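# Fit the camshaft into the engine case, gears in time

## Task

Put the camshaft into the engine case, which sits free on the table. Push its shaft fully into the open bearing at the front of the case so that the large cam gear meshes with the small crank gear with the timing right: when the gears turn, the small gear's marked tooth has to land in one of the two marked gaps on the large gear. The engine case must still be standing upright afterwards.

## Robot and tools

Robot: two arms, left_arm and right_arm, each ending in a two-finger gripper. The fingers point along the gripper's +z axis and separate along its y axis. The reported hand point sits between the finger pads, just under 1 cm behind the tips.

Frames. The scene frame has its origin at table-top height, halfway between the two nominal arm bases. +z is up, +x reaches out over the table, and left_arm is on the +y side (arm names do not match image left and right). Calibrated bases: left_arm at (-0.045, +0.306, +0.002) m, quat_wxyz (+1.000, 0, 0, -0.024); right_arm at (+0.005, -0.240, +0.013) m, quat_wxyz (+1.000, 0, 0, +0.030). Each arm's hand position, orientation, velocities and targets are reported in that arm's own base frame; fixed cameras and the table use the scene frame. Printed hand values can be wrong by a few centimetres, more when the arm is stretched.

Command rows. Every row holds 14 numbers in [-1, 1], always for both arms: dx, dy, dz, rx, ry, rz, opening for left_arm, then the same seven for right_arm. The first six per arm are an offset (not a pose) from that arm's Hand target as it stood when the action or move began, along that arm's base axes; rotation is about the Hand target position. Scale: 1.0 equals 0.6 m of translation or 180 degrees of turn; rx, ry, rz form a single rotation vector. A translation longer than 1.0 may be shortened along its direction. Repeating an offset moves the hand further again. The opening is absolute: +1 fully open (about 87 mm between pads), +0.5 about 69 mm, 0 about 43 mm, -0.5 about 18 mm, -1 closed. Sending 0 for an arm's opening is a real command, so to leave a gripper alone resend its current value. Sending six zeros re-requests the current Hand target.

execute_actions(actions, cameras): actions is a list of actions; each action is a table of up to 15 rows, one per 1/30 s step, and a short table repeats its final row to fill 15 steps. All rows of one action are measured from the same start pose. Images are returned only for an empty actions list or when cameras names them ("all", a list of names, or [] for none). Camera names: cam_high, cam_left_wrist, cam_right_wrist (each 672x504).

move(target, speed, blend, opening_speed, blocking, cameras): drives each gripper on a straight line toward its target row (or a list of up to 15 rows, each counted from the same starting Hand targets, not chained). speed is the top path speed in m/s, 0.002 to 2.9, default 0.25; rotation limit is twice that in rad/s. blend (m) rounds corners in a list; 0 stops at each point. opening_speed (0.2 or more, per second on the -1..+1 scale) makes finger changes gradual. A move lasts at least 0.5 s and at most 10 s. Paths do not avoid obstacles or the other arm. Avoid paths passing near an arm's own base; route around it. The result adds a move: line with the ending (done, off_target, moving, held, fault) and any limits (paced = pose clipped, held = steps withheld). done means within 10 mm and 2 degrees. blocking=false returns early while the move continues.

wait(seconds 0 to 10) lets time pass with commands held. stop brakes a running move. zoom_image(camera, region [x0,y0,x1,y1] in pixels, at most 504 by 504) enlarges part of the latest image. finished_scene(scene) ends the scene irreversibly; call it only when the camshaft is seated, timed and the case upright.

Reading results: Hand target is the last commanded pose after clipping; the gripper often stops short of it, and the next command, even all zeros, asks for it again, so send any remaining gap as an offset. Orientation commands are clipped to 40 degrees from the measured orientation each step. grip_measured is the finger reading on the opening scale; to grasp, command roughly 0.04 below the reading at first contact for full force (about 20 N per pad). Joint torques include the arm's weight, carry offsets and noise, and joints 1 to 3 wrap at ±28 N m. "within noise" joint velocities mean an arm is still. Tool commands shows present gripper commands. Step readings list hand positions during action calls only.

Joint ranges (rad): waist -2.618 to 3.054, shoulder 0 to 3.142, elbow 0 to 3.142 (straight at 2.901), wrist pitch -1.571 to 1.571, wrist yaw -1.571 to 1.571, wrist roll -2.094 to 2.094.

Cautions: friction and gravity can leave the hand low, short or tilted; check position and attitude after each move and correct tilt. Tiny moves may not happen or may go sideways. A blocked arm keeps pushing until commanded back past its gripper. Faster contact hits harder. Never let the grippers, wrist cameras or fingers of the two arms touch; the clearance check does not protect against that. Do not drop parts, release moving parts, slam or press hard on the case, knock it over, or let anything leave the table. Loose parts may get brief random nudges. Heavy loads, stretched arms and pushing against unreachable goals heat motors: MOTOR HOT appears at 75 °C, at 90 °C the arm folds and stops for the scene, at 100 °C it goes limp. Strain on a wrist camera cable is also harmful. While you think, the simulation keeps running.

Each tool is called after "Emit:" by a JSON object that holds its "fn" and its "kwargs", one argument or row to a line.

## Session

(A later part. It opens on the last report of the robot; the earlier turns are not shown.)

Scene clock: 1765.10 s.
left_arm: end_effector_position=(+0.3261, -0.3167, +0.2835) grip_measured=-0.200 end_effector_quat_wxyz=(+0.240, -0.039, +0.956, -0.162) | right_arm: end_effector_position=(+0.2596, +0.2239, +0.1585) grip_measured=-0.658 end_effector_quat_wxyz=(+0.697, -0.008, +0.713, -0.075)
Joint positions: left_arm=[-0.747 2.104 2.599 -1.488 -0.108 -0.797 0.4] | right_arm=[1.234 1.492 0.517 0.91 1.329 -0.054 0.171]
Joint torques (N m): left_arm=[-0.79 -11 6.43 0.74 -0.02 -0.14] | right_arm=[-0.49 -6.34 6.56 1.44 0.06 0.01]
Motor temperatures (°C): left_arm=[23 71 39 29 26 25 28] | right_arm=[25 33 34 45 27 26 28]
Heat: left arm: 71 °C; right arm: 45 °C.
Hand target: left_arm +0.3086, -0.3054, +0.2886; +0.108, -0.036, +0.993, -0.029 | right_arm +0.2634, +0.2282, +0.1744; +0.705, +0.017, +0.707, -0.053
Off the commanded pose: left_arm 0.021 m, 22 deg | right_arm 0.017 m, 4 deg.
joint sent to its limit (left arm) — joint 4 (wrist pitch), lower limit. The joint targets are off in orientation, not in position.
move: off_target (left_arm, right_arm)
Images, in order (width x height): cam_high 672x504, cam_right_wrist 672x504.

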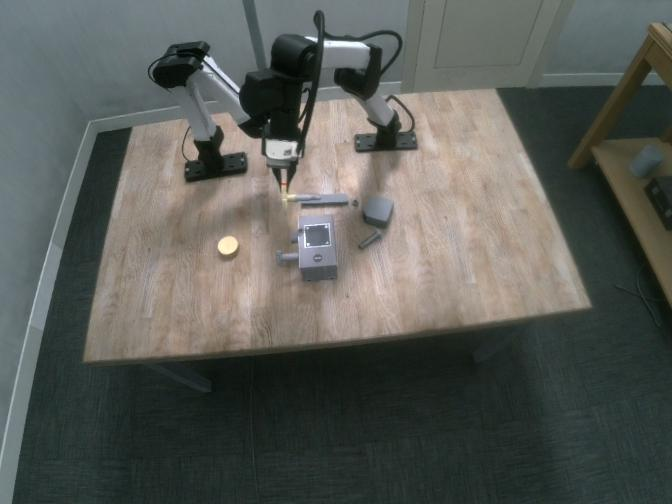

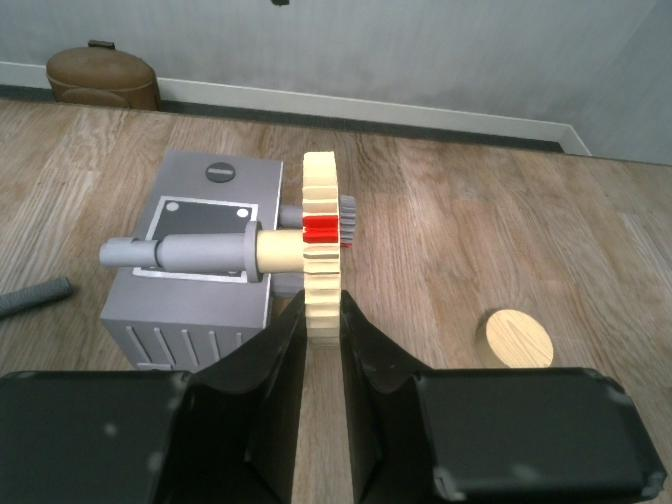

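Emit:
{"fn": "move", "kwargs": {
  "target": [
    [-0.03,0.15,0.1,0,0,0,-0.2,0,0,0,0,0,0,-0.8],
    [-0.015,0.51,-0.115,0.03,-0.404,0.079,0,0,0,0,0,0,0,-0.8]
  ],
  "speed": 0.25,
  "blend": 0.04,
  "cameras": ["all"]
}}

Emit:
{"fn": "zoom_image", "kwargs": {
  "camera": "cam_right_wrist",
  "region": [90, 130, 370, 380]
}}

Scene clock: 1781.80 s.
left_arm: end_effector_position=(+0.2984, +0.0004, +0.2217) grip_measured=+0.000 end_effector_quat_wxyz=(+0.676, -0.126, +0.726, +0.011) | right_arm: end_effector_position=(+0.2596, +0.2239, +0.1585) grip_measured=-0.658 end_effector_quat_wxyz=(+0.697, -0.008, +0.713, -0.075)
Joint positions: left_arm=[-0.193 0.625 0.451 0.082 -0.38 -0.19 0.5] | right_arm=[1.234 1.492 0.517 0.91 1.329 -0.054 0.171]
Joint torques (N m): left_arm=[0.36 0.35 7.09 2.42 0.14 0.01] | right_arm=[-0.5 -6.34 6.56 1.44 0.05 0.01]
Motor temperatures (°C): left_arm=[23 65 38 31 26 25 27] | right_arm=[25 33 34 44 27 26 28]
Heat: left arm: 65 °C; right arm: 44 °C.
Hand target: left_arm +0.2997, +0.0006, +0.2196; +0.678, -0.122, +0.725, +0.011 | right_arm +0.2634, +0.2282, +0.1744; +0.705, +0.017, +0.707, -0.053
Off the commanded pose: left_arm 0.002 m, 1 deg | right_arm 0.017 m, 4 deg.
move: off_target (right_arm)

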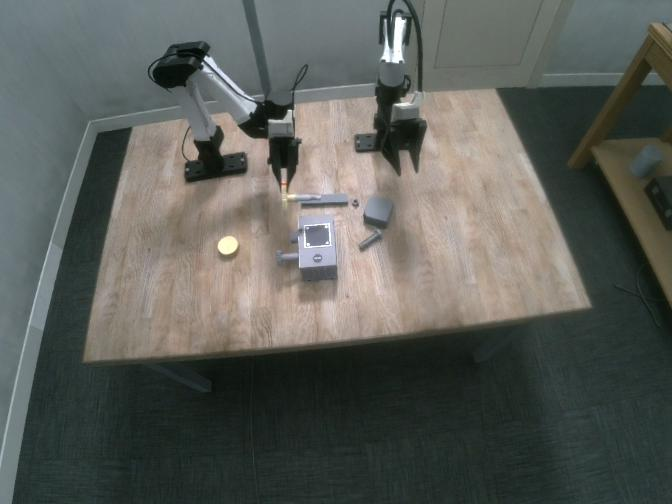

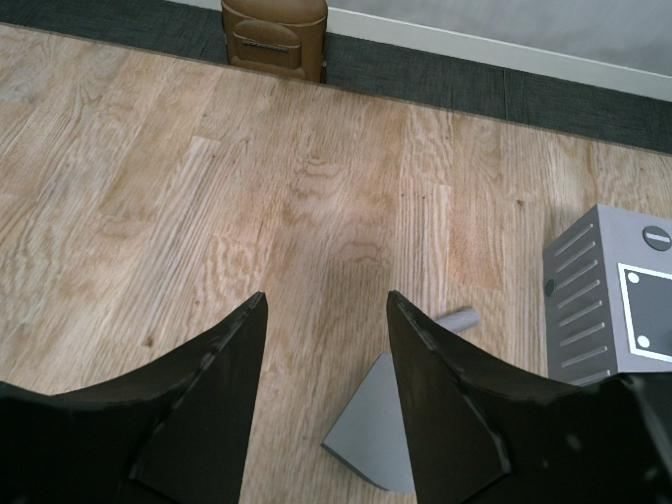

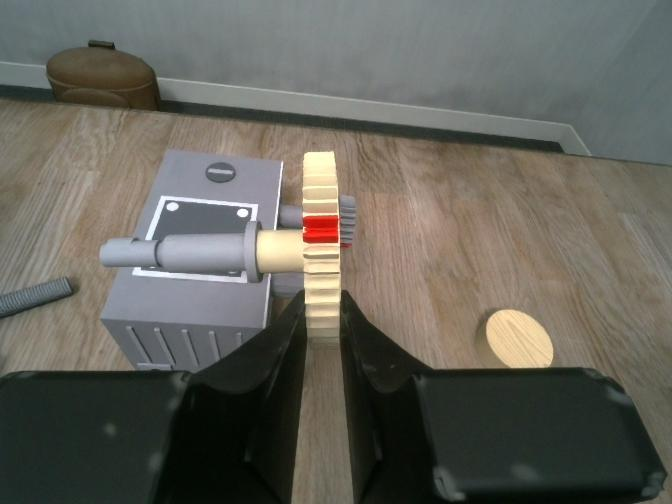

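Scaled by 1.800 from the camera's 672x504 image, which has a finer 960x720 frame.

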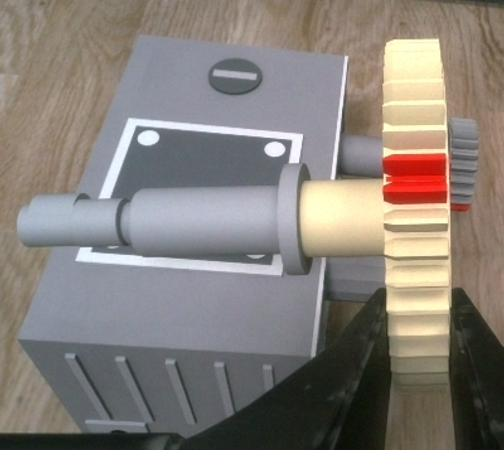

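Emit:
{"fn": "move", "kwargs": {
  "target": [
    [0.142,-0.417,0.06,0.028,0.1886,-0.074,0,0.12,-0.207,-0.08,0,0,0,-0.8]
  ],
  "speed": 0.15,
  "cameras": ["all"]
}}

Scene clock: 1818.90 s.
left_arm: end_effector_position=(+0.3850, -0.2450, +0.2565) grip_measured=+0.000 end_effector_quat_wxyz=(+0.445, +0.000, +0.895, +0.003) | right_arm: end_effector_position=(+0.3332, +0.1038, +0.1167) grip_measured=-0.658 end_effector_quat_wxyz=(+0.689, +0.003, +0.722, -0.067)
Joint positions: left_arm=[-0.739 1.776 1.845 -0.87 -0.572 -0.502 0.5] | right_arm=[0.662 1.43 0.242 1.129 0.762 -0.053 0.171]
Joint torques (N m): left_arm=[-0.64 -6.11 10.33 1.48 -0.15 -0.2] | right_arm=[-0.5 -3.17 3.54 2.15 -0.04 -0.01]
Motor temperatures (°C): left_arm=[23 49 38 40 26 25 27] | right_arm=[25 33 35 44 27 26 28]
Heat: left arm: 49 °C; right arm: 44 °C.
Hand target: left_arm +0.3848, -0.2496, +0.2554; +0.439, +0.000, +0.899, +0.000 | right_arm +0.3354, +0.1040, +0.1264; +0.705, +0.017, +0.707, -0.053
Off the commanded pose: left_arm 0.005 m, 1 deg | right_arm 0.010 m, 3 deg.
move: off_target (right_arm)

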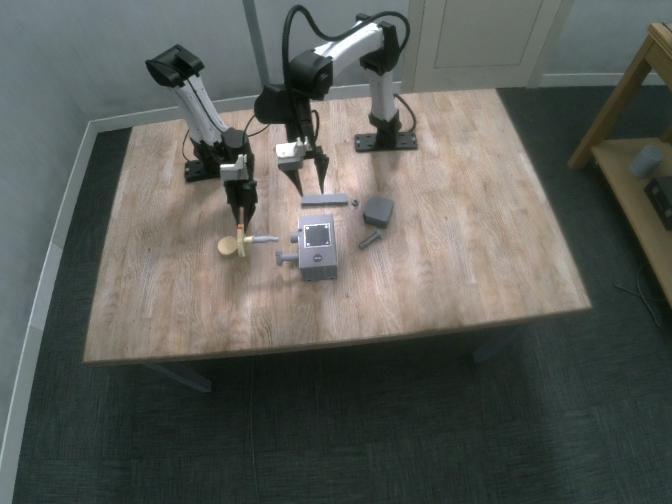

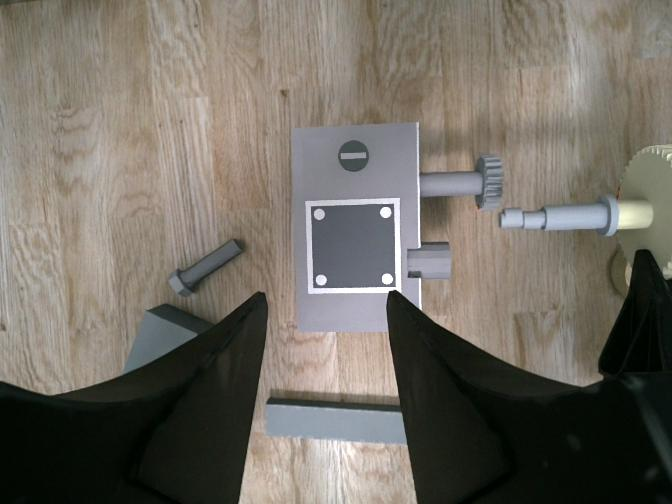

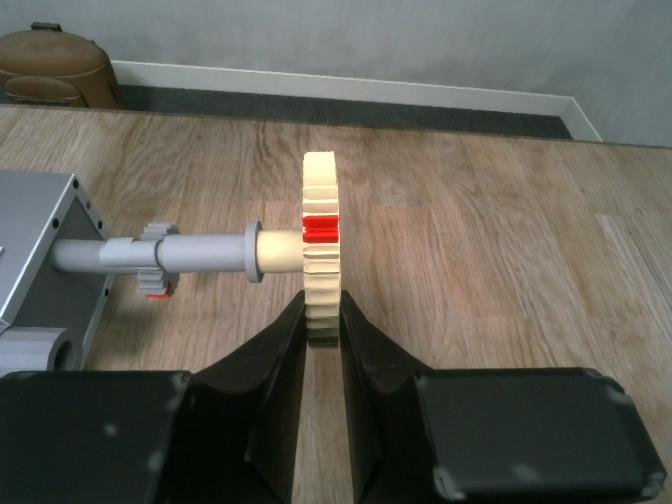

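Emit:
{"fn": "move", "kwargs": {
  "target": [
    [0,0,0,0,0,0,0,-0.035,-0.02,-0.06,0,0,0,-0.8]
  ],
  "speed": 0.1,
  "cameras": ["cam_left_wrist","cam_right_wrist"]
}}

Emit:
{"fn": "zoom_image", "kwargs": {
  "camera": "cam_left_wrist",
  "region": [380, 110, 672, 330]
}}

Emit:
{"fn": "zoom_image", "kwargs": {
  "camera": "cam_right_wrist",
  "region": [0, 150, 370, 400]
}}

Scene clock: 1839.07 s.
left_arm: end_effector_position=(+0.3849, -0.2450, +0.2564) grip_measured=+0.000 end_effector_quat_wxyz=(+0.445, +0.000, +0.895, +0.003) | right_arm: end_effector_position=(+0.3143, +0.0905, +0.0794) grip_measured=-0.658 end_effector_quat_wxyz=(+0.688, +0.004, +0.723, -0.065)
Joint positions: left_arm=[-0.739 1.776 1.845 -0.87 -0.572 -0.502 0.5] | right_arm=[0.664 1.645 0.103 1.478 0.762 -0.045 0.171]
Joint torques (N m): left_arm=[-0.64 -6.11 10.33 1.48 -0.16 -0.19] | right_arm=[0.9 -3.29 2.11 2.23 0.17 -0.06]
Heat: left arm: 48 °C; right arm: 48 °C.
Hand target: left_arm +0.3849, -0.2496, +0.2555; +0.439, +0.000, +0.899, +0.000 | right_arm +0.3144, +0.0921, +0.0904; +0.705, +0.017, +0.707, -0.053
Off the commanded pose: left_arm 0.005 m, 1 deg | right_arm 0.011 m, 3 deg.
move: off_target (right_arm)
Images, in order (width x height): cam_left_wrist 672x504, cam_right_wrist 672x504.

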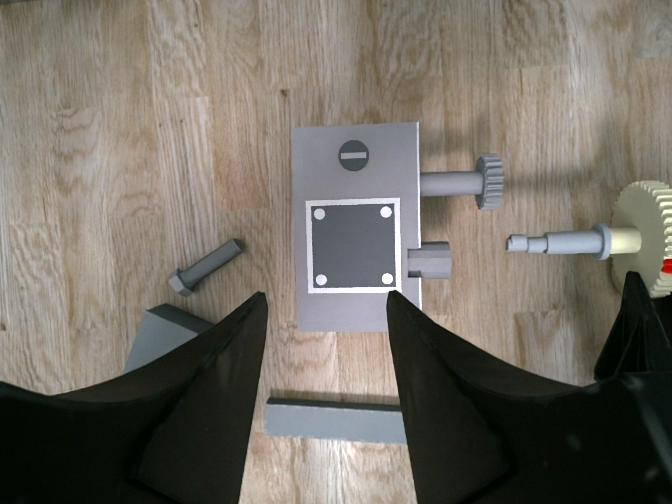

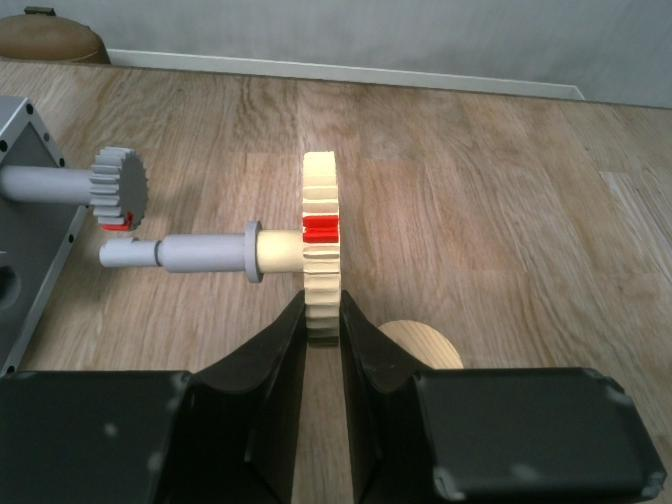

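Scaled by 1.726 from the camera's 672x504 image, which has a finer 960x720 frame.

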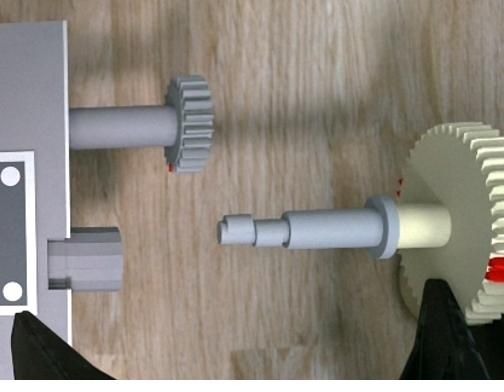

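Scaled by 1.362 from the camera's 672x504 image, which has a finer 960x720 frame.

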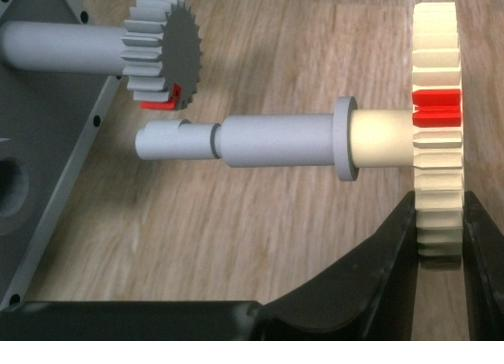

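Emit:
{"fn": "move", "kwargs": {
  "target": [
    [0,0,0,0,0,0,0,-0.022,0.03,0,0,0,0,-0.8]
  ],
  "speed": 0.1,
  "cameras": ["cam_left_wrist","cam_right_wrist"]
}}

Emit:
{"fn": "zoom_image", "kwargs": {
  "camera": "cam_left_wrist",
  "region": [380, 110, 672, 330]
}}

Emit:
{"fn": "zoom_image", "kwargs": {
  "camera": "cam_right_wrist",
  "region": [0, 150, 370, 400]
}}

Scene clock: 1888.40 s.
left_arm: end_effector_position=(+0.3849, -0.2450, +0.2564) grip_measured=+0.000 end_effector_quat_wxyz=(+0.445, +0.000, +0.895, +0.003) | right_arm: end_effector_position=(+0.2996, +0.1071, +0.0788) grip_measured=-0.658 end_effector_quat_wxyz=(+0.688, -0.001, +0.722, -0.068)
Joint positions: left_arm=[-0.739 1.776 1.845 -0.87 -0.572 -0.502 0.5] | right_arm=[0.788 1.651 0.103 1.478 0.884 -0.045 0.171]
Joint torques (N m): left_arm=[-0.64 -6.12 10.33 1.48 -0.15 -0.19] | right_arm=[0.84 -3.21 2.69 2.13 0.2 -0.04]
Motor temperatures (°C): left_arm=[23 46 46 35 26 25 26] | right_arm=[25 31 32 47 27 26 29]
Heat: left arm: 46 °C; right arm: 47 °C.
Hand target: left_arm +0.3849, -0.2496, +0.2555; +0.439, +0.000, +0.899, +0.000 | right_arm +0.3012, +0.1100, +0.0904; +0.705, +0.017, +0.707, -0.053
Off the commanded pose: left_arm 0.005 m, 1 deg | right_arm 0.012 m, 4 deg.
move: off_target (right_arm)
Images, in order (width x height): cam_left_wrist 672x504, cam_right_wrist 672x504.

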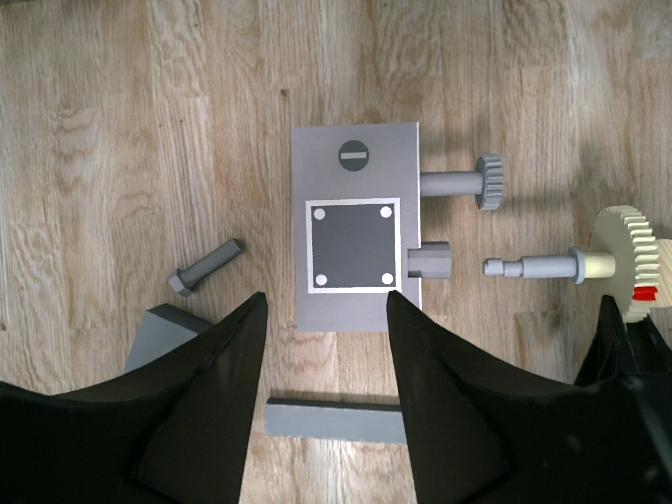

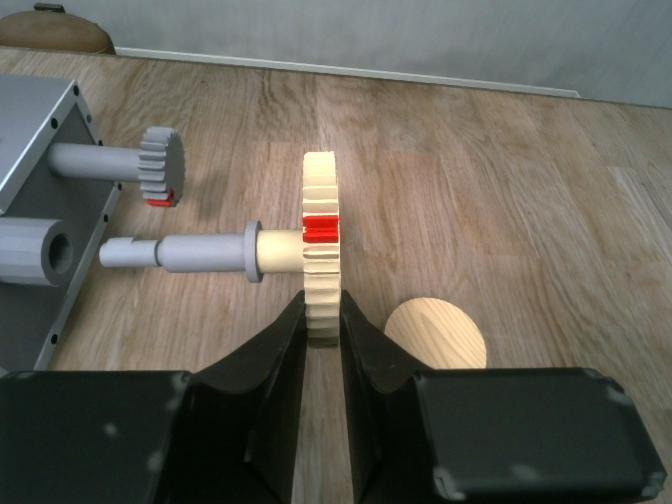

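Scaled by 1.726 from the camera's 672x504 image, which has a finer 960x720 frame.

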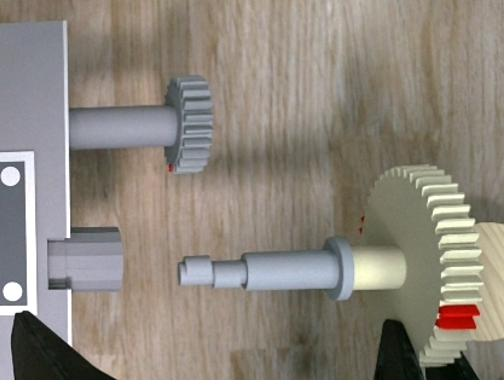

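Scaled by 1.362 from the camera's 672x504 image, which has a finer 960x720 frame.

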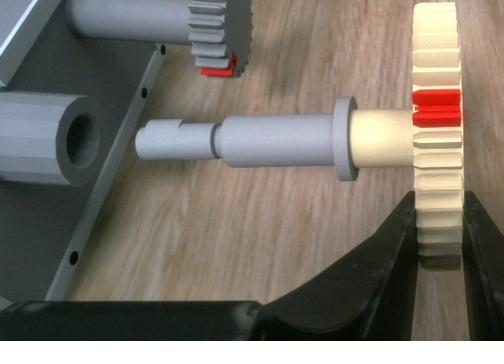

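Emit:
{"fn": "move", "kwargs": {
  "target": [
    [0,0,0,0,0,0,0,0.012,0.02,-0.01,0,0,0,-0.8]
  ],
  "speed": 0.06,
  "cameras": ["cam_left_wrist","cam_right_wrist"]
}}

Emit:
{"fn": "zoom_image", "kwargs": {
  "camera": "cam_left_wrist",
  "region": [400, 200, 640, 330]
}}

Emit:
{"fn": "zoom_image", "kwargs": {
  "camera": "cam_right_wrist",
  "region": [0, 170, 280, 340]
}}

Scene clock: 1905.30 s.
left_arm: end_effector_position=(+0.3849, -0.2450, +0.2564) grip_measured=+0.000 end_effector_quat_wxyz=(+0.445, +0.000, +0.895, +0.003) | right_arm: end_effector_position=(+0.3021, +0.1140, +0.0675) grip_measured=-0.658 end_effector_quat_wxyz=(+0.682, -0.008, +0.728, -0.075)
Joint positions: left_arm=[-0.739 1.776 1.845 -0.87 -0.572 -0.502 0.5] | right_arm=[0.805 1.742 0.131 1.515 0.901 -0.045 0.171]
Joint torques (N m): left_arm=[-0.64 -6.11 10.35 1.48 -0.15 -0.19] | right_arm=[0.87 -3.64 3.93 2.18 0.22 -0.02]
Heat: left arm: 47 °C; right arm: 47 °C.
Hand target: left_arm +0.3849, -0.2496, +0.2555; +0.439, +0.000, +0.899, +0.000 | right_arm +0.3084, +0.1220, +0.0844; +0.705, +0.017, +0.707, -0.053
Off the commanded pose: left_arm 0.005 m, 1 deg | right_arm 0.020 m, 5 deg.
joint sent to its limit (right arm) — joint 4 (wrist pitch), upper limit. The joint targets still meet the commanded pose.
move: off_target (right_arm)
Images, in order (width x height): cam_left_wrist 672x504, cam_right_wrist 672x504.

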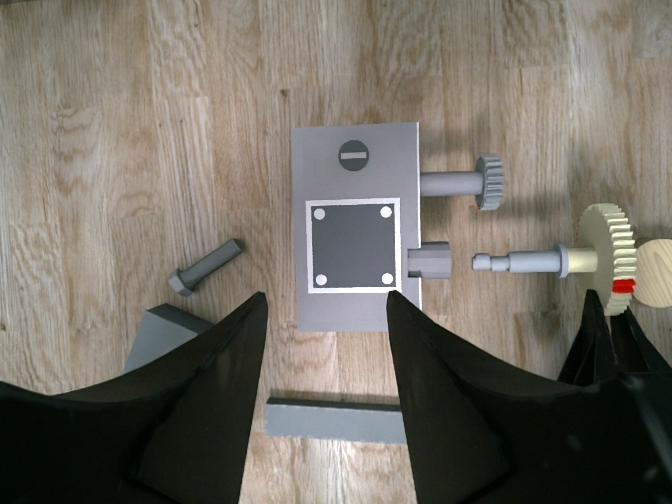

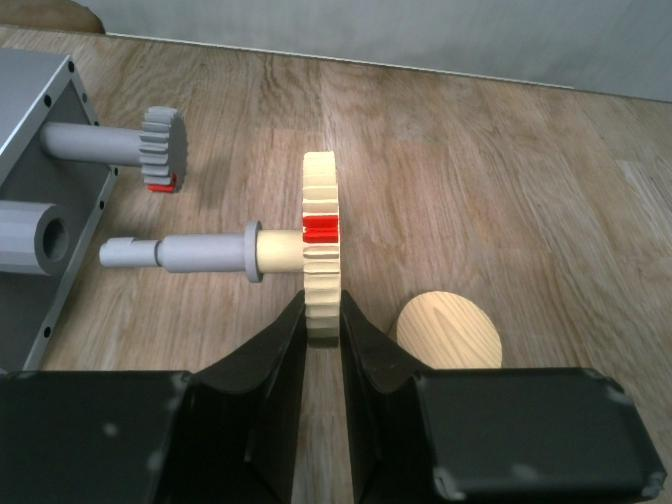

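Scaled by 2.100 from the camera's 672x504 image, which has a finer 960x720 frame.

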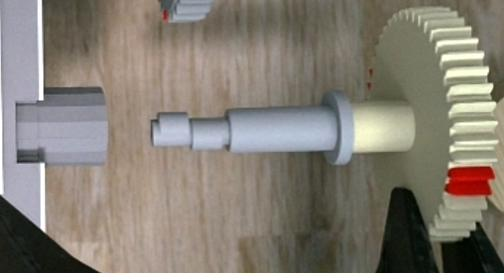

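Scaled by 1.800 from the camera's 672x504 image, which has a finer 960x720 frame.

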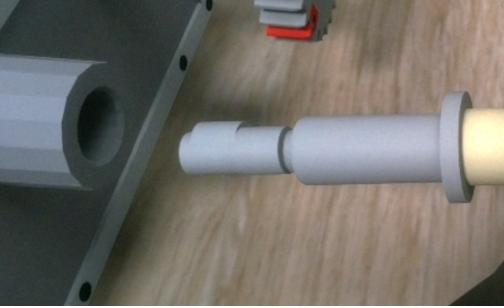

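Emit:
{"fn": "move", "kwargs": {
  "target": [
    [0,0,0,0,0,0,0,0.003,-0.004,0.012,0,0,0,-0.8]
  ],
  "speed": 0.06,
  "cameras": ["cam_left_wrist","cam_right_wrist"]
}}

Emit:
{"fn": "zoom_image", "kwargs": {
  "camera": "cam_left_wrist",
  "region": [400, 200, 640, 330]
}}

Emit:
{"fn": "zoom_image", "kwargs": {
  "camera": "cam_right_wrist",
  "region": [0, 170, 280, 340]
}}

Scene clock: 1914.80 s.
left_arm: end_effector_position=(+0.3849, -0.2450, +0.2564) grip_measured=+0.000 end_effector_quat_wxyz=(+0.445, +0.000, +0.895, +0.003) | right_arm: end_effector_position=(+0.3025, +0.1142, +0.0739) grip_measured=-0.658 end_effector_quat_wxyz=(+0.686, -0.005, +0.724, -0.072)
Joint positions: left_arm=[-0.739 1.776 1.845 -0.87 -0.572 -0.502 0.5] | right_arm=[0.805 1.707 0.131 1.498 0.901 -0.049 0.171]
Joint torques (N m): left_arm=[-0.64 -6.11 10.33 1.48 -0.16 -0.19] | right_arm=[-0.44 -5.86 4.21 1.85 0.04 -0.06]
Heat: left arm: 47 °C; right arm: 48 °C.
Hand target: left_arm +0.3849, -0.2496, +0.2555; +0.439, +0.000, +0.899, +0.000 | right_arm +0.3102, +0.1196, +0.0916; +0.705, +0.017, +0.707, -0.053
Off the commanded pose: left_arm 0.005 m, 1 deg | right_arm 0.020 m, 4 deg.
move: off_target (right_arm)
Images, in order (width x height): cam_left_wrist 672x504, cam_right_wrist 672x504.

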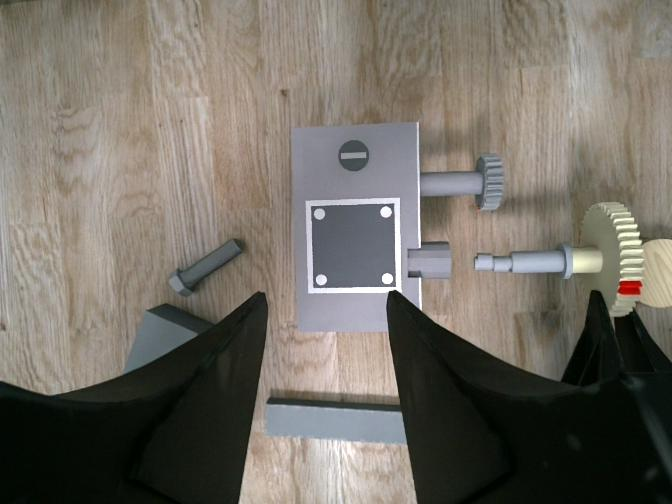

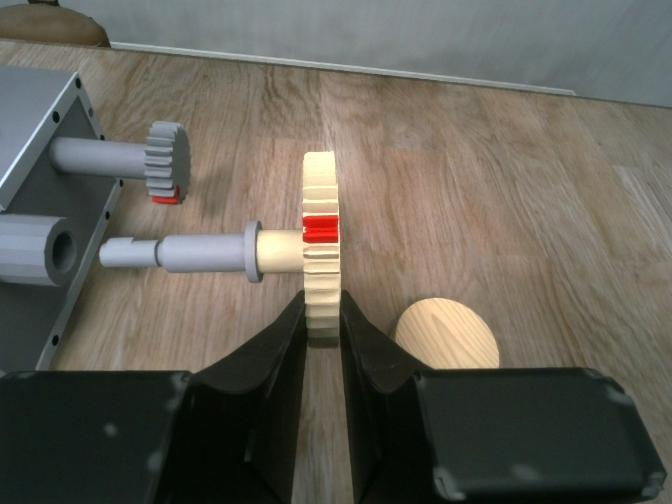

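Scaled by 2.100 from the camera's 672x504 image, which has a finer 960x720 frame.

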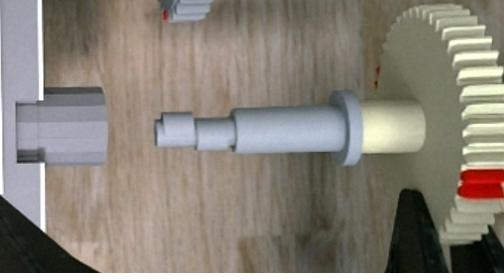

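Scaled by 1.800 from the camera's 672x504 image, which has a finer 960x720 frame.

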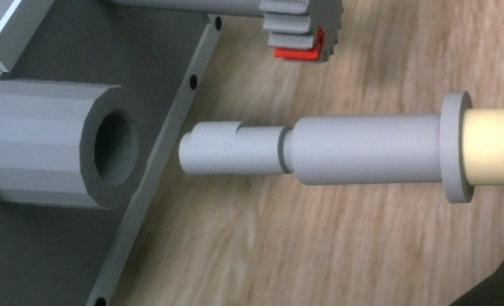

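Emit:
{"fn": "move", "kwargs": {
  "target": [
    [0,0,0,0,0,0,0,0.0075,0.042,0.002,0,0,0,-0.8]
  ],
  "speed": 0.05,
  "cameras": ["cam_left_wrist","cam_right_wrist"]
}}

Emit:
{"fn": "zoom_image", "kwargs": {
  "camera": "cam_left_wrist",
  "region": [400, 200, 640, 330]
}}

Emit:
{"fn": "zoom_image", "kwargs": {
  "camera": "cam_right_wrist",
  "region": [0, 170, 280, 340]
}}

Scene clock: 1922.87 s.
left_arm: end_effector_position=(+0.3849, -0.2450, +0.2564) grip_measured=+0.000 end_effector_quat_wxyz=(+0.445, +0.000, +0.895, +0.003) | right_arm: end_effector_position=(+0.3098, +0.1333, +0.0823) grip_measured=-0.658 end_effector_quat_wxyz=(+0.692, +0.008, +0.718, -0.074)
Joint positions: left_arm=[-0.739 1.776 1.845 -0.87 -0.572 -0.502 0.5] | right_arm=[0.854 1.727 0.214 1.458 0.971 -0.051 0.171]
Joint torques (N m): left_arm=[-0.62 -6.12 10.33 1.48 -0.15 -0.19] | right_arm=[1.16 -3.97 4.71 1.76 -0.02 -0.03]
Heat: left arm: 47 °C; right arm: 48 °C.
Hand target: left_arm +0.3849, -0.2496, +0.2555; +0.439, +0.000, +0.899, +0.000 | right_arm +0.3147, +0.1448, +0.0928; +0.705, +0.017, +0.707, -0.053
Off the commanded pose: left_arm 0.005 m, 1 deg | right_arm 0.016 m, 3 deg.
move: off_target (right_arm)
Images, in order (width x height): cam_left_wrist 672x504, cam_right_wrist 672x504.

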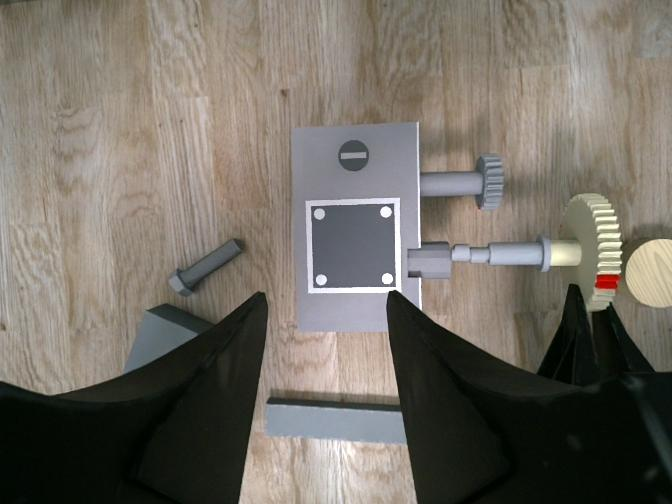

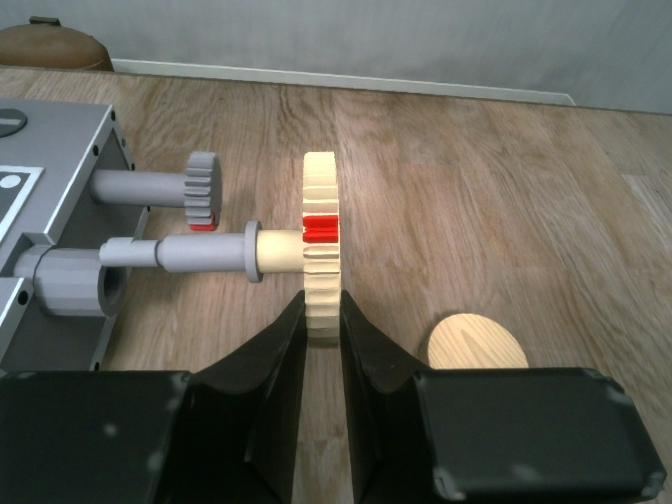

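Scaled by 2.100 from the camera's 672x504 image, which has a finer 960x720 frame.

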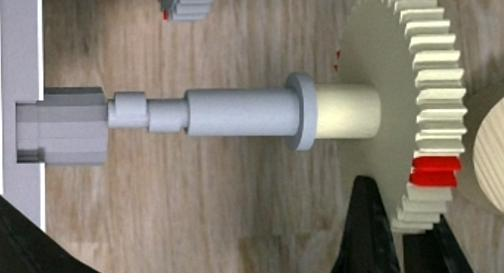

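Scaled by 1.800 from the camera's 672x504 image, which has a finer 960x720 frame.

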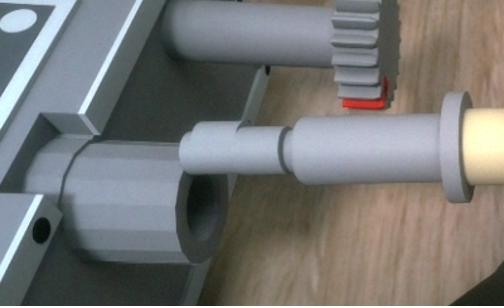

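Emit:
{"fn": "move", "kwargs": {
  "target": [
    [0,0,0,0,0,0,0,-0.012,-0.012,-0.02,0,0,0,-0.8]
  ],
  "speed": 0.06,
  "cameras": ["cam_left_wrist","cam_right_wrist"]
}}

Emit:
{"fn": "zoom_image", "kwargs": {
  "camera": "cam_left_wrist",
  "region": [400, 200, 640, 330]
}}

Emit:
{"fn": "zoom_image", "kwargs": {
  "camera": "cam_right_wrist",
  "region": [0, 170, 280, 340]
}}

Scene clock: 1934.23 s.
left_arm: end_effector_position=(+0.3849, -0.2450, +0.2564) grip_measured=+0.000 end_effector_quat_wxyz=(+0.445, +0.000, +0.895, +0.003) | right_arm: end_effector_position=(+0.3071, +0.1324, +0.0710) grip_measured=-0.658 end_effector_quat_wxyz=(+0.688, +0.001, +0.722, -0.078)
Joint positions: left_arm=[-0.739 1.776 1.845 -0.87 -0.572 -0.502 0.5] | right_arm=[0.859 1.79 0.202 1.515 0.972 -0.05 0.171]
Joint torques (N m): left_arm=[-0.64 -6.11 10.33 1.48 -0.15 -0.19] | right_arm=[0.92 -4.18 1.99 2.13 0.03 0.05]
Heat: left arm: 48 °C; right arm: 47 °C.
Hand target: left_arm +0.3849, -0.2496, +0.2555; +0.439, +0.000, +0.899, +0.000 | right_arm +0.3076, +0.1376, +0.0808; +0.705, +0.018, +0.707, -0.053
Off the commanded pose: left_arm 0.005 m, 1 deg | right_arm 0.011 m, 4 deg.
joint sent to its limit (right arm) — joint 4 (wrist pitch), upper limit. The joint targets still meet the commanded pose.
move: off_target (right_arm)
Images, in order (width x height): cam_left_wrist 672x504, cam_right_wrist 672x504.

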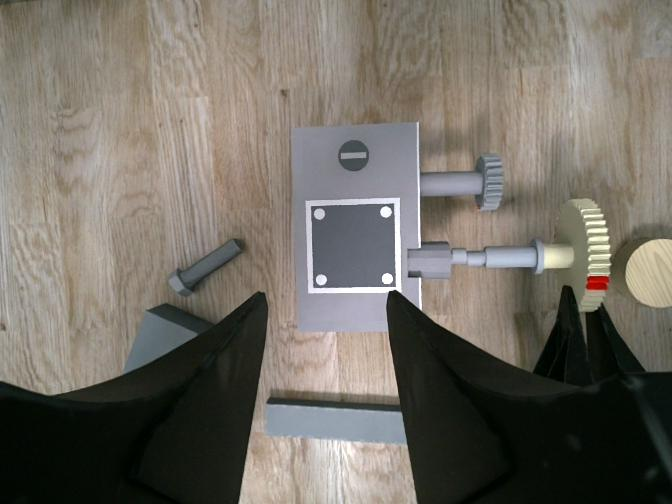

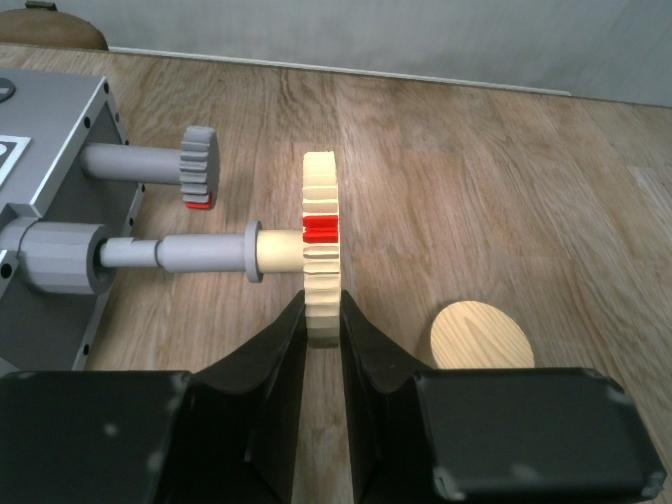

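Scaled by 2.100 from the camera's 672x504 image, which has a finer 960x720 frame.

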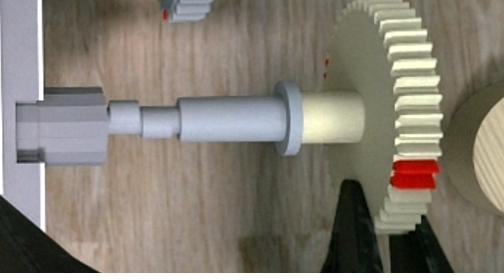

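Scaled by 1.800 from the camera's 672x504 image, which has a finer 960x720 frame.

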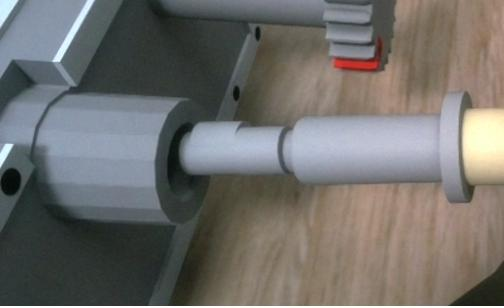

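Emit:
{"fn": "move", "kwargs": {
  "target": [
    [0,0,0,0,0,0,0,-0.005,0.02,-0.003,0,0,0,-0.8]
  ],
  "speed": 0.05,
  "cameras": ["cam_left_wrist","cam_right_wrist"]
}}

Emit:
{"fn": "zoom_image", "kwargs": {
  "camera": "cam_left_wrist",
  "region": [400, 200, 640, 330]
}}

Emit:
{"fn": "zoom_image", "kwargs": {
  "camera": "cam_right_wrist",
  "region": [0, 170, 280, 340]
}}

Scene clock: 1942.37 s.
left_arm: end_effector_position=(+0.3849, -0.2450, +0.2564) grip_measured=+0.000 end_effector_quat_wxyz=(+0.445, +0.000, +0.895, +0.003) | right_arm: end_effector_position=(+0.3016, +0.1400, +0.0672) grip_measured=-0.659 end_effector_quat_wxyz=(+0.686, +0.000, +0.723, -0.079)
Joint positions: left_arm=[-0.739 1.776 1.845 -0.87 -0.572 -0.502 0.5] | right_arm=[0.903 1.814 0.212 1.515 1.016 -0.039 0.17]
Joint torques (N m): left_arm=[-0.64 -6.12 10.35 1.48 -0.15 -0.19] | right_arm=[1.32 -3.78 3.26 2.11 0.11 -0.04]
Heat: left arm: 48 °C; right arm: 49 °C.
Hand target: left_arm +0.3849, -0.2496, +0.2555; +0.439, +0.000, +0.899, +0.000 | right_arm +0.3045, +0.1496, +0.0790; +0.705, +0.018, +0.707, -0.053
Off the commanded pose: left_arm 0.005 m, 1 deg | right_arm 0.015 m, 4 deg.
joint sent to its limit (right arm) — joint 4 (wrist pitch), upper limit. The joint targets still meet the commanded pose.
move: off_target (right_arm)
Images, in order (width x height): cam_left_wrist 672x504, cam_right_wrist 672x504.

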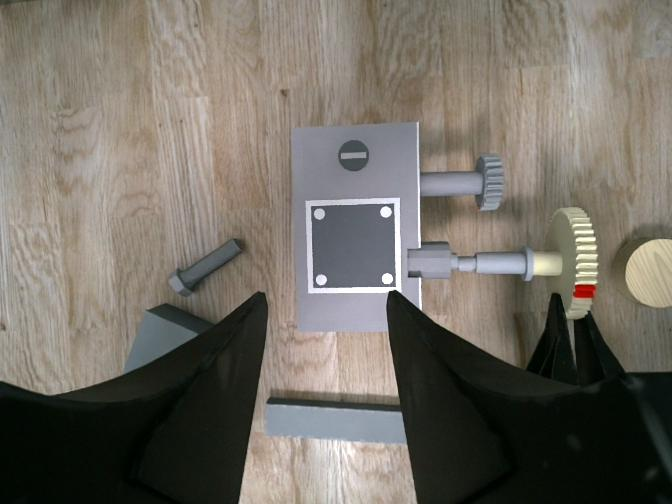

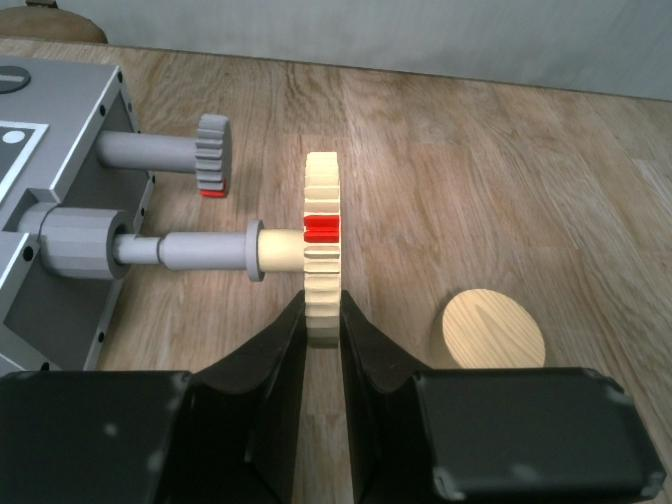

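Scaled by 2.100 from the camera's 672x504 image, which has a finer 960x720 frame.

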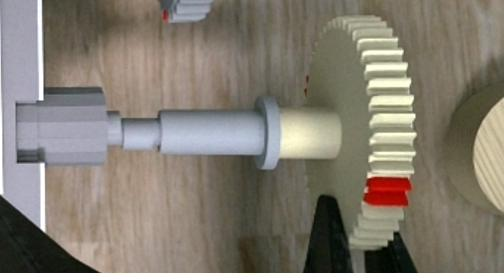

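Scaled by 1.800 from the camera's 672x504 image, which has a finer 960x720 frame.

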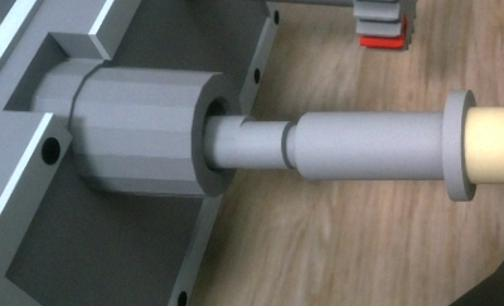

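Emit:
{"fn": "move", "kwargs": {
  "target": [
    [0,0,0,0,0,0,0,0.006,0.035,0.003,0,0,0,-0.8]
  ],
  "speed": 0.04,
  "cameras": ["cam_left_wrist","cam_right_wrist"]
}}

Emit:
{"fn": "zoom_image", "kwargs": {
  "camera": "cam_left_wrist",
  "region": [400, 200, 640, 330]
}}

Emit:
{"fn": "zoom_image", "kwargs": {
  "camera": "cam_right_wrist",
  "region": [0, 170, 280, 340]
}}

Scene clock: 1956.93 s.
left_arm: end_effector_position=(+0.3849, -0.2450, +0.2564) grip_measured=+0.000 end_effector_quat_wxyz=(+0.445, +0.000, +0.895, +0.003) | right_arm: end_effector_position=(+0.3040, +0.1562, +0.0682) grip_measured=-0.659 end_effector_quat_wxyz=(+0.689, +0.002, +0.720, -0.084)
Joint positions: left_arm=[-0.739 1.776 1.845 -0.87 -0.572 -0.502 0.5] | right_arm=[0.944 1.851 0.274 1.5 1.066 -0.051 0.17]
Joint torques (N m): left_arm=[-0.64 -6.11 10.33 1.48 -0.16 -0.19] | right_arm=[1.51 -4.9 4.33 1.88 -0.01 0]
Heat: left arm: 48 °C; right arm: 50 °C.
Hand target: left_arm +0.3849, -0.2496, +0.2555; +0.439, +0.000, +0.899, +0.000 | right_arm +0.3081, +0.1706, +0.0808; +0.705, +0.017, +0.707, -0.053
Off the commanded pose: left_arm 0.005 m, 1 deg | right_arm 0.020 m, 5 deg.
move: off_target (right_arm)
Images, in order (width x height): cam_left_wrist 672x504, cam_right_wrist 672x504.

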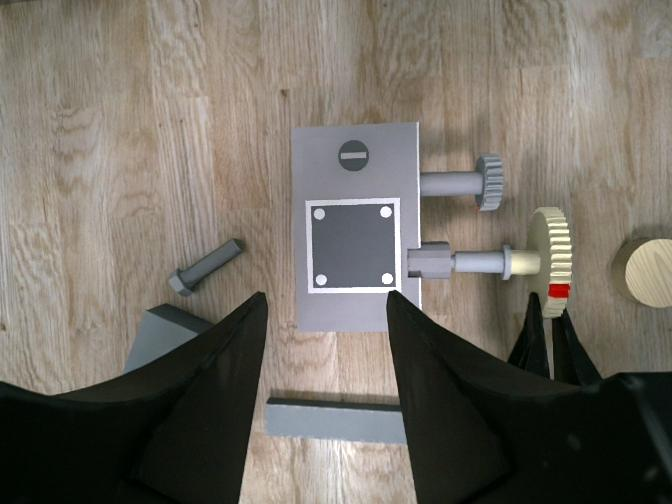

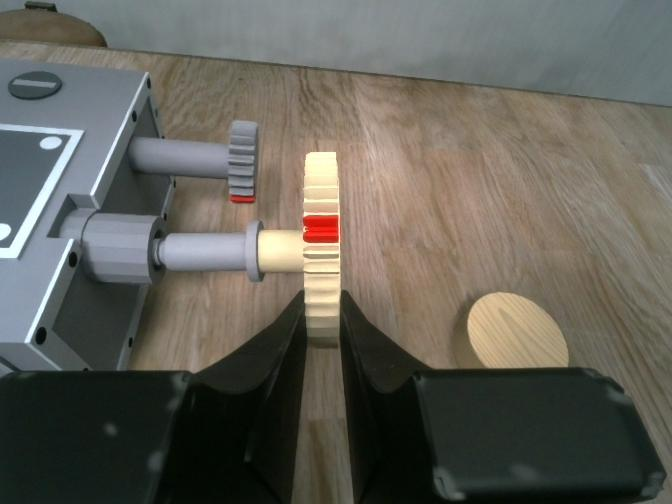

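Scaled by 2.100 from the camera's 672x504 image, which has a finer 960x720 frame.

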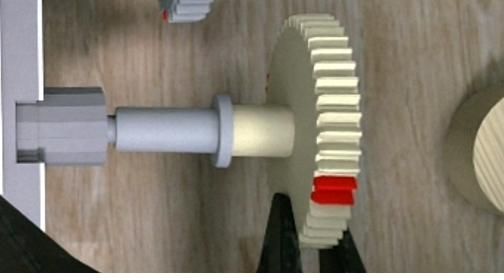

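Scaled by 1.800 from the camera's 672x504 image, which has a finer 960x720 frame.

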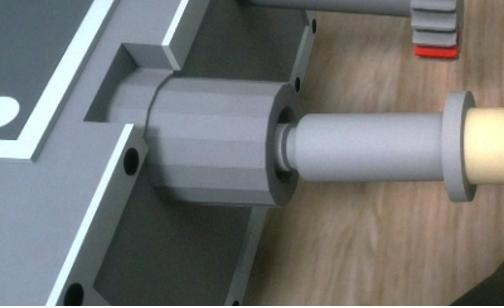

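Emit:
{"fn": "move", "kwargs": {
  "target": [
    [0,0,0,0,0,0,0,0.004,0.035,0,0,0,0,-0.8]
  ],
  "speed": 0.04,
  "cameras": ["cam_left_wrist","cam_right_wrist"]
}}

Emit:
{"fn": "zoom_image", "kwargs": {
  "camera": "cam_left_wrist",
  "region": [400, 200, 640, 330]
}}

Emit:
{"fn": "zoom_image", "kwargs": {
  "camera": "cam_right_wrist",
  "region": [50, 150, 370, 380]
}}

Scene clock: 1971.73 s.
left_arm: end_effector_position=(+0.3849, -0.2450, +0.2564) grip_measured=+0.000 end_effector_quat_wxyz=(+0.445, +0.000, +0.895, +0.003) | right_arm: end_effector_position=(+0.3048, +0.1713, +0.0683) grip_measured=-0.659 end_effector_quat_wxyz=(+0.689, +0.006, +0.719, -0.094)
Joint positions: left_arm=[-0.739 1.776 1.845 -0.87 -0.572 -0.502 0.5] | right_arm=[0.986 1.884 0.34 1.465 1.129 -0.055 0.17]
Joint torques (N m): left_arm=[-0.64 -6.11 10.35 1.48 -0.16 -0.19] | right_arm=[1.47 -5.22 5.05 1.8 -0.26 0.03]
Heat: left arm: 48 °C; right arm: 48 °C.
Hand target: left_arm +0.3849, -0.2496, +0.2555; +0.439, +0.000, +0.899, +0.000 | right_arm +0.3105, +0.1916, +0.0807; +0.705, +0.017, +0.707, -0.053
Off the commanded pose: left_arm 0.005 m, 1 deg | right_arm 0.025 m, 5 deg.
move: off_target (right_arm)
Images, in order (width x height): cam_left_wrist 672x504, cam_right_wrist 672x504.

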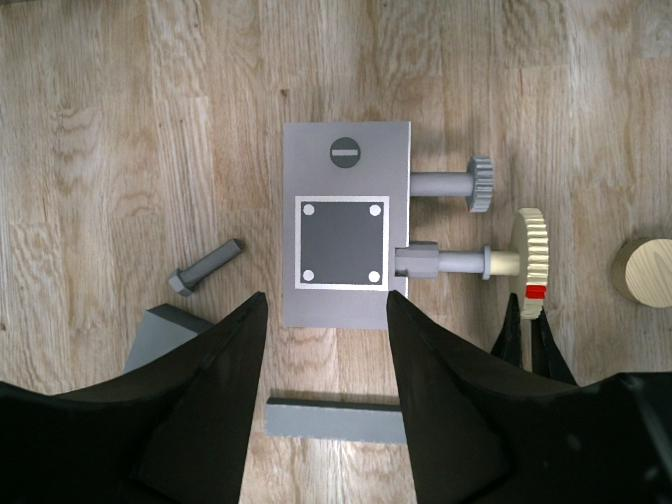

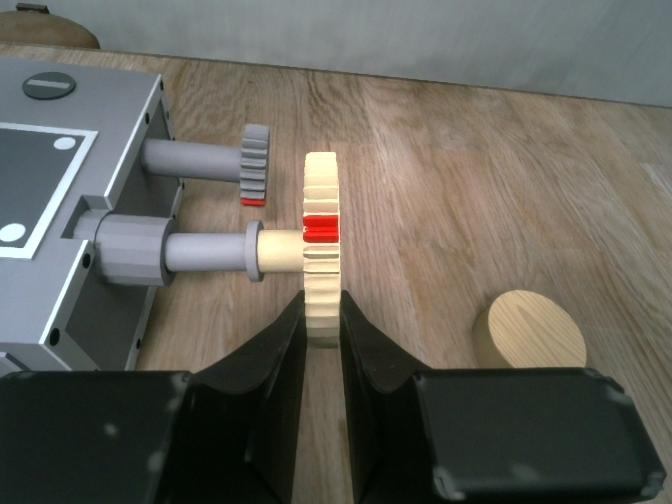

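Scaled by 2.100 from the camera's 672x504 image, which has a finer 960x720 frame.

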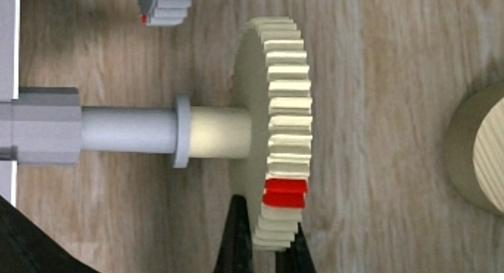

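Scaled by 1.575 from the camera's 672x504 image, which has a finer 960x720 frame.

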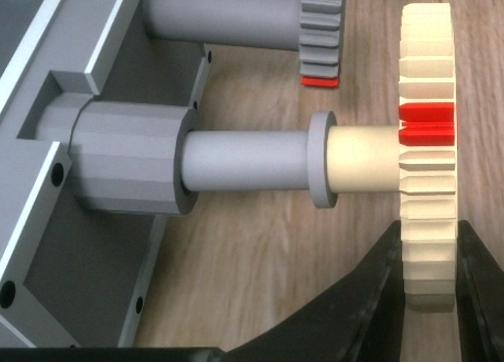

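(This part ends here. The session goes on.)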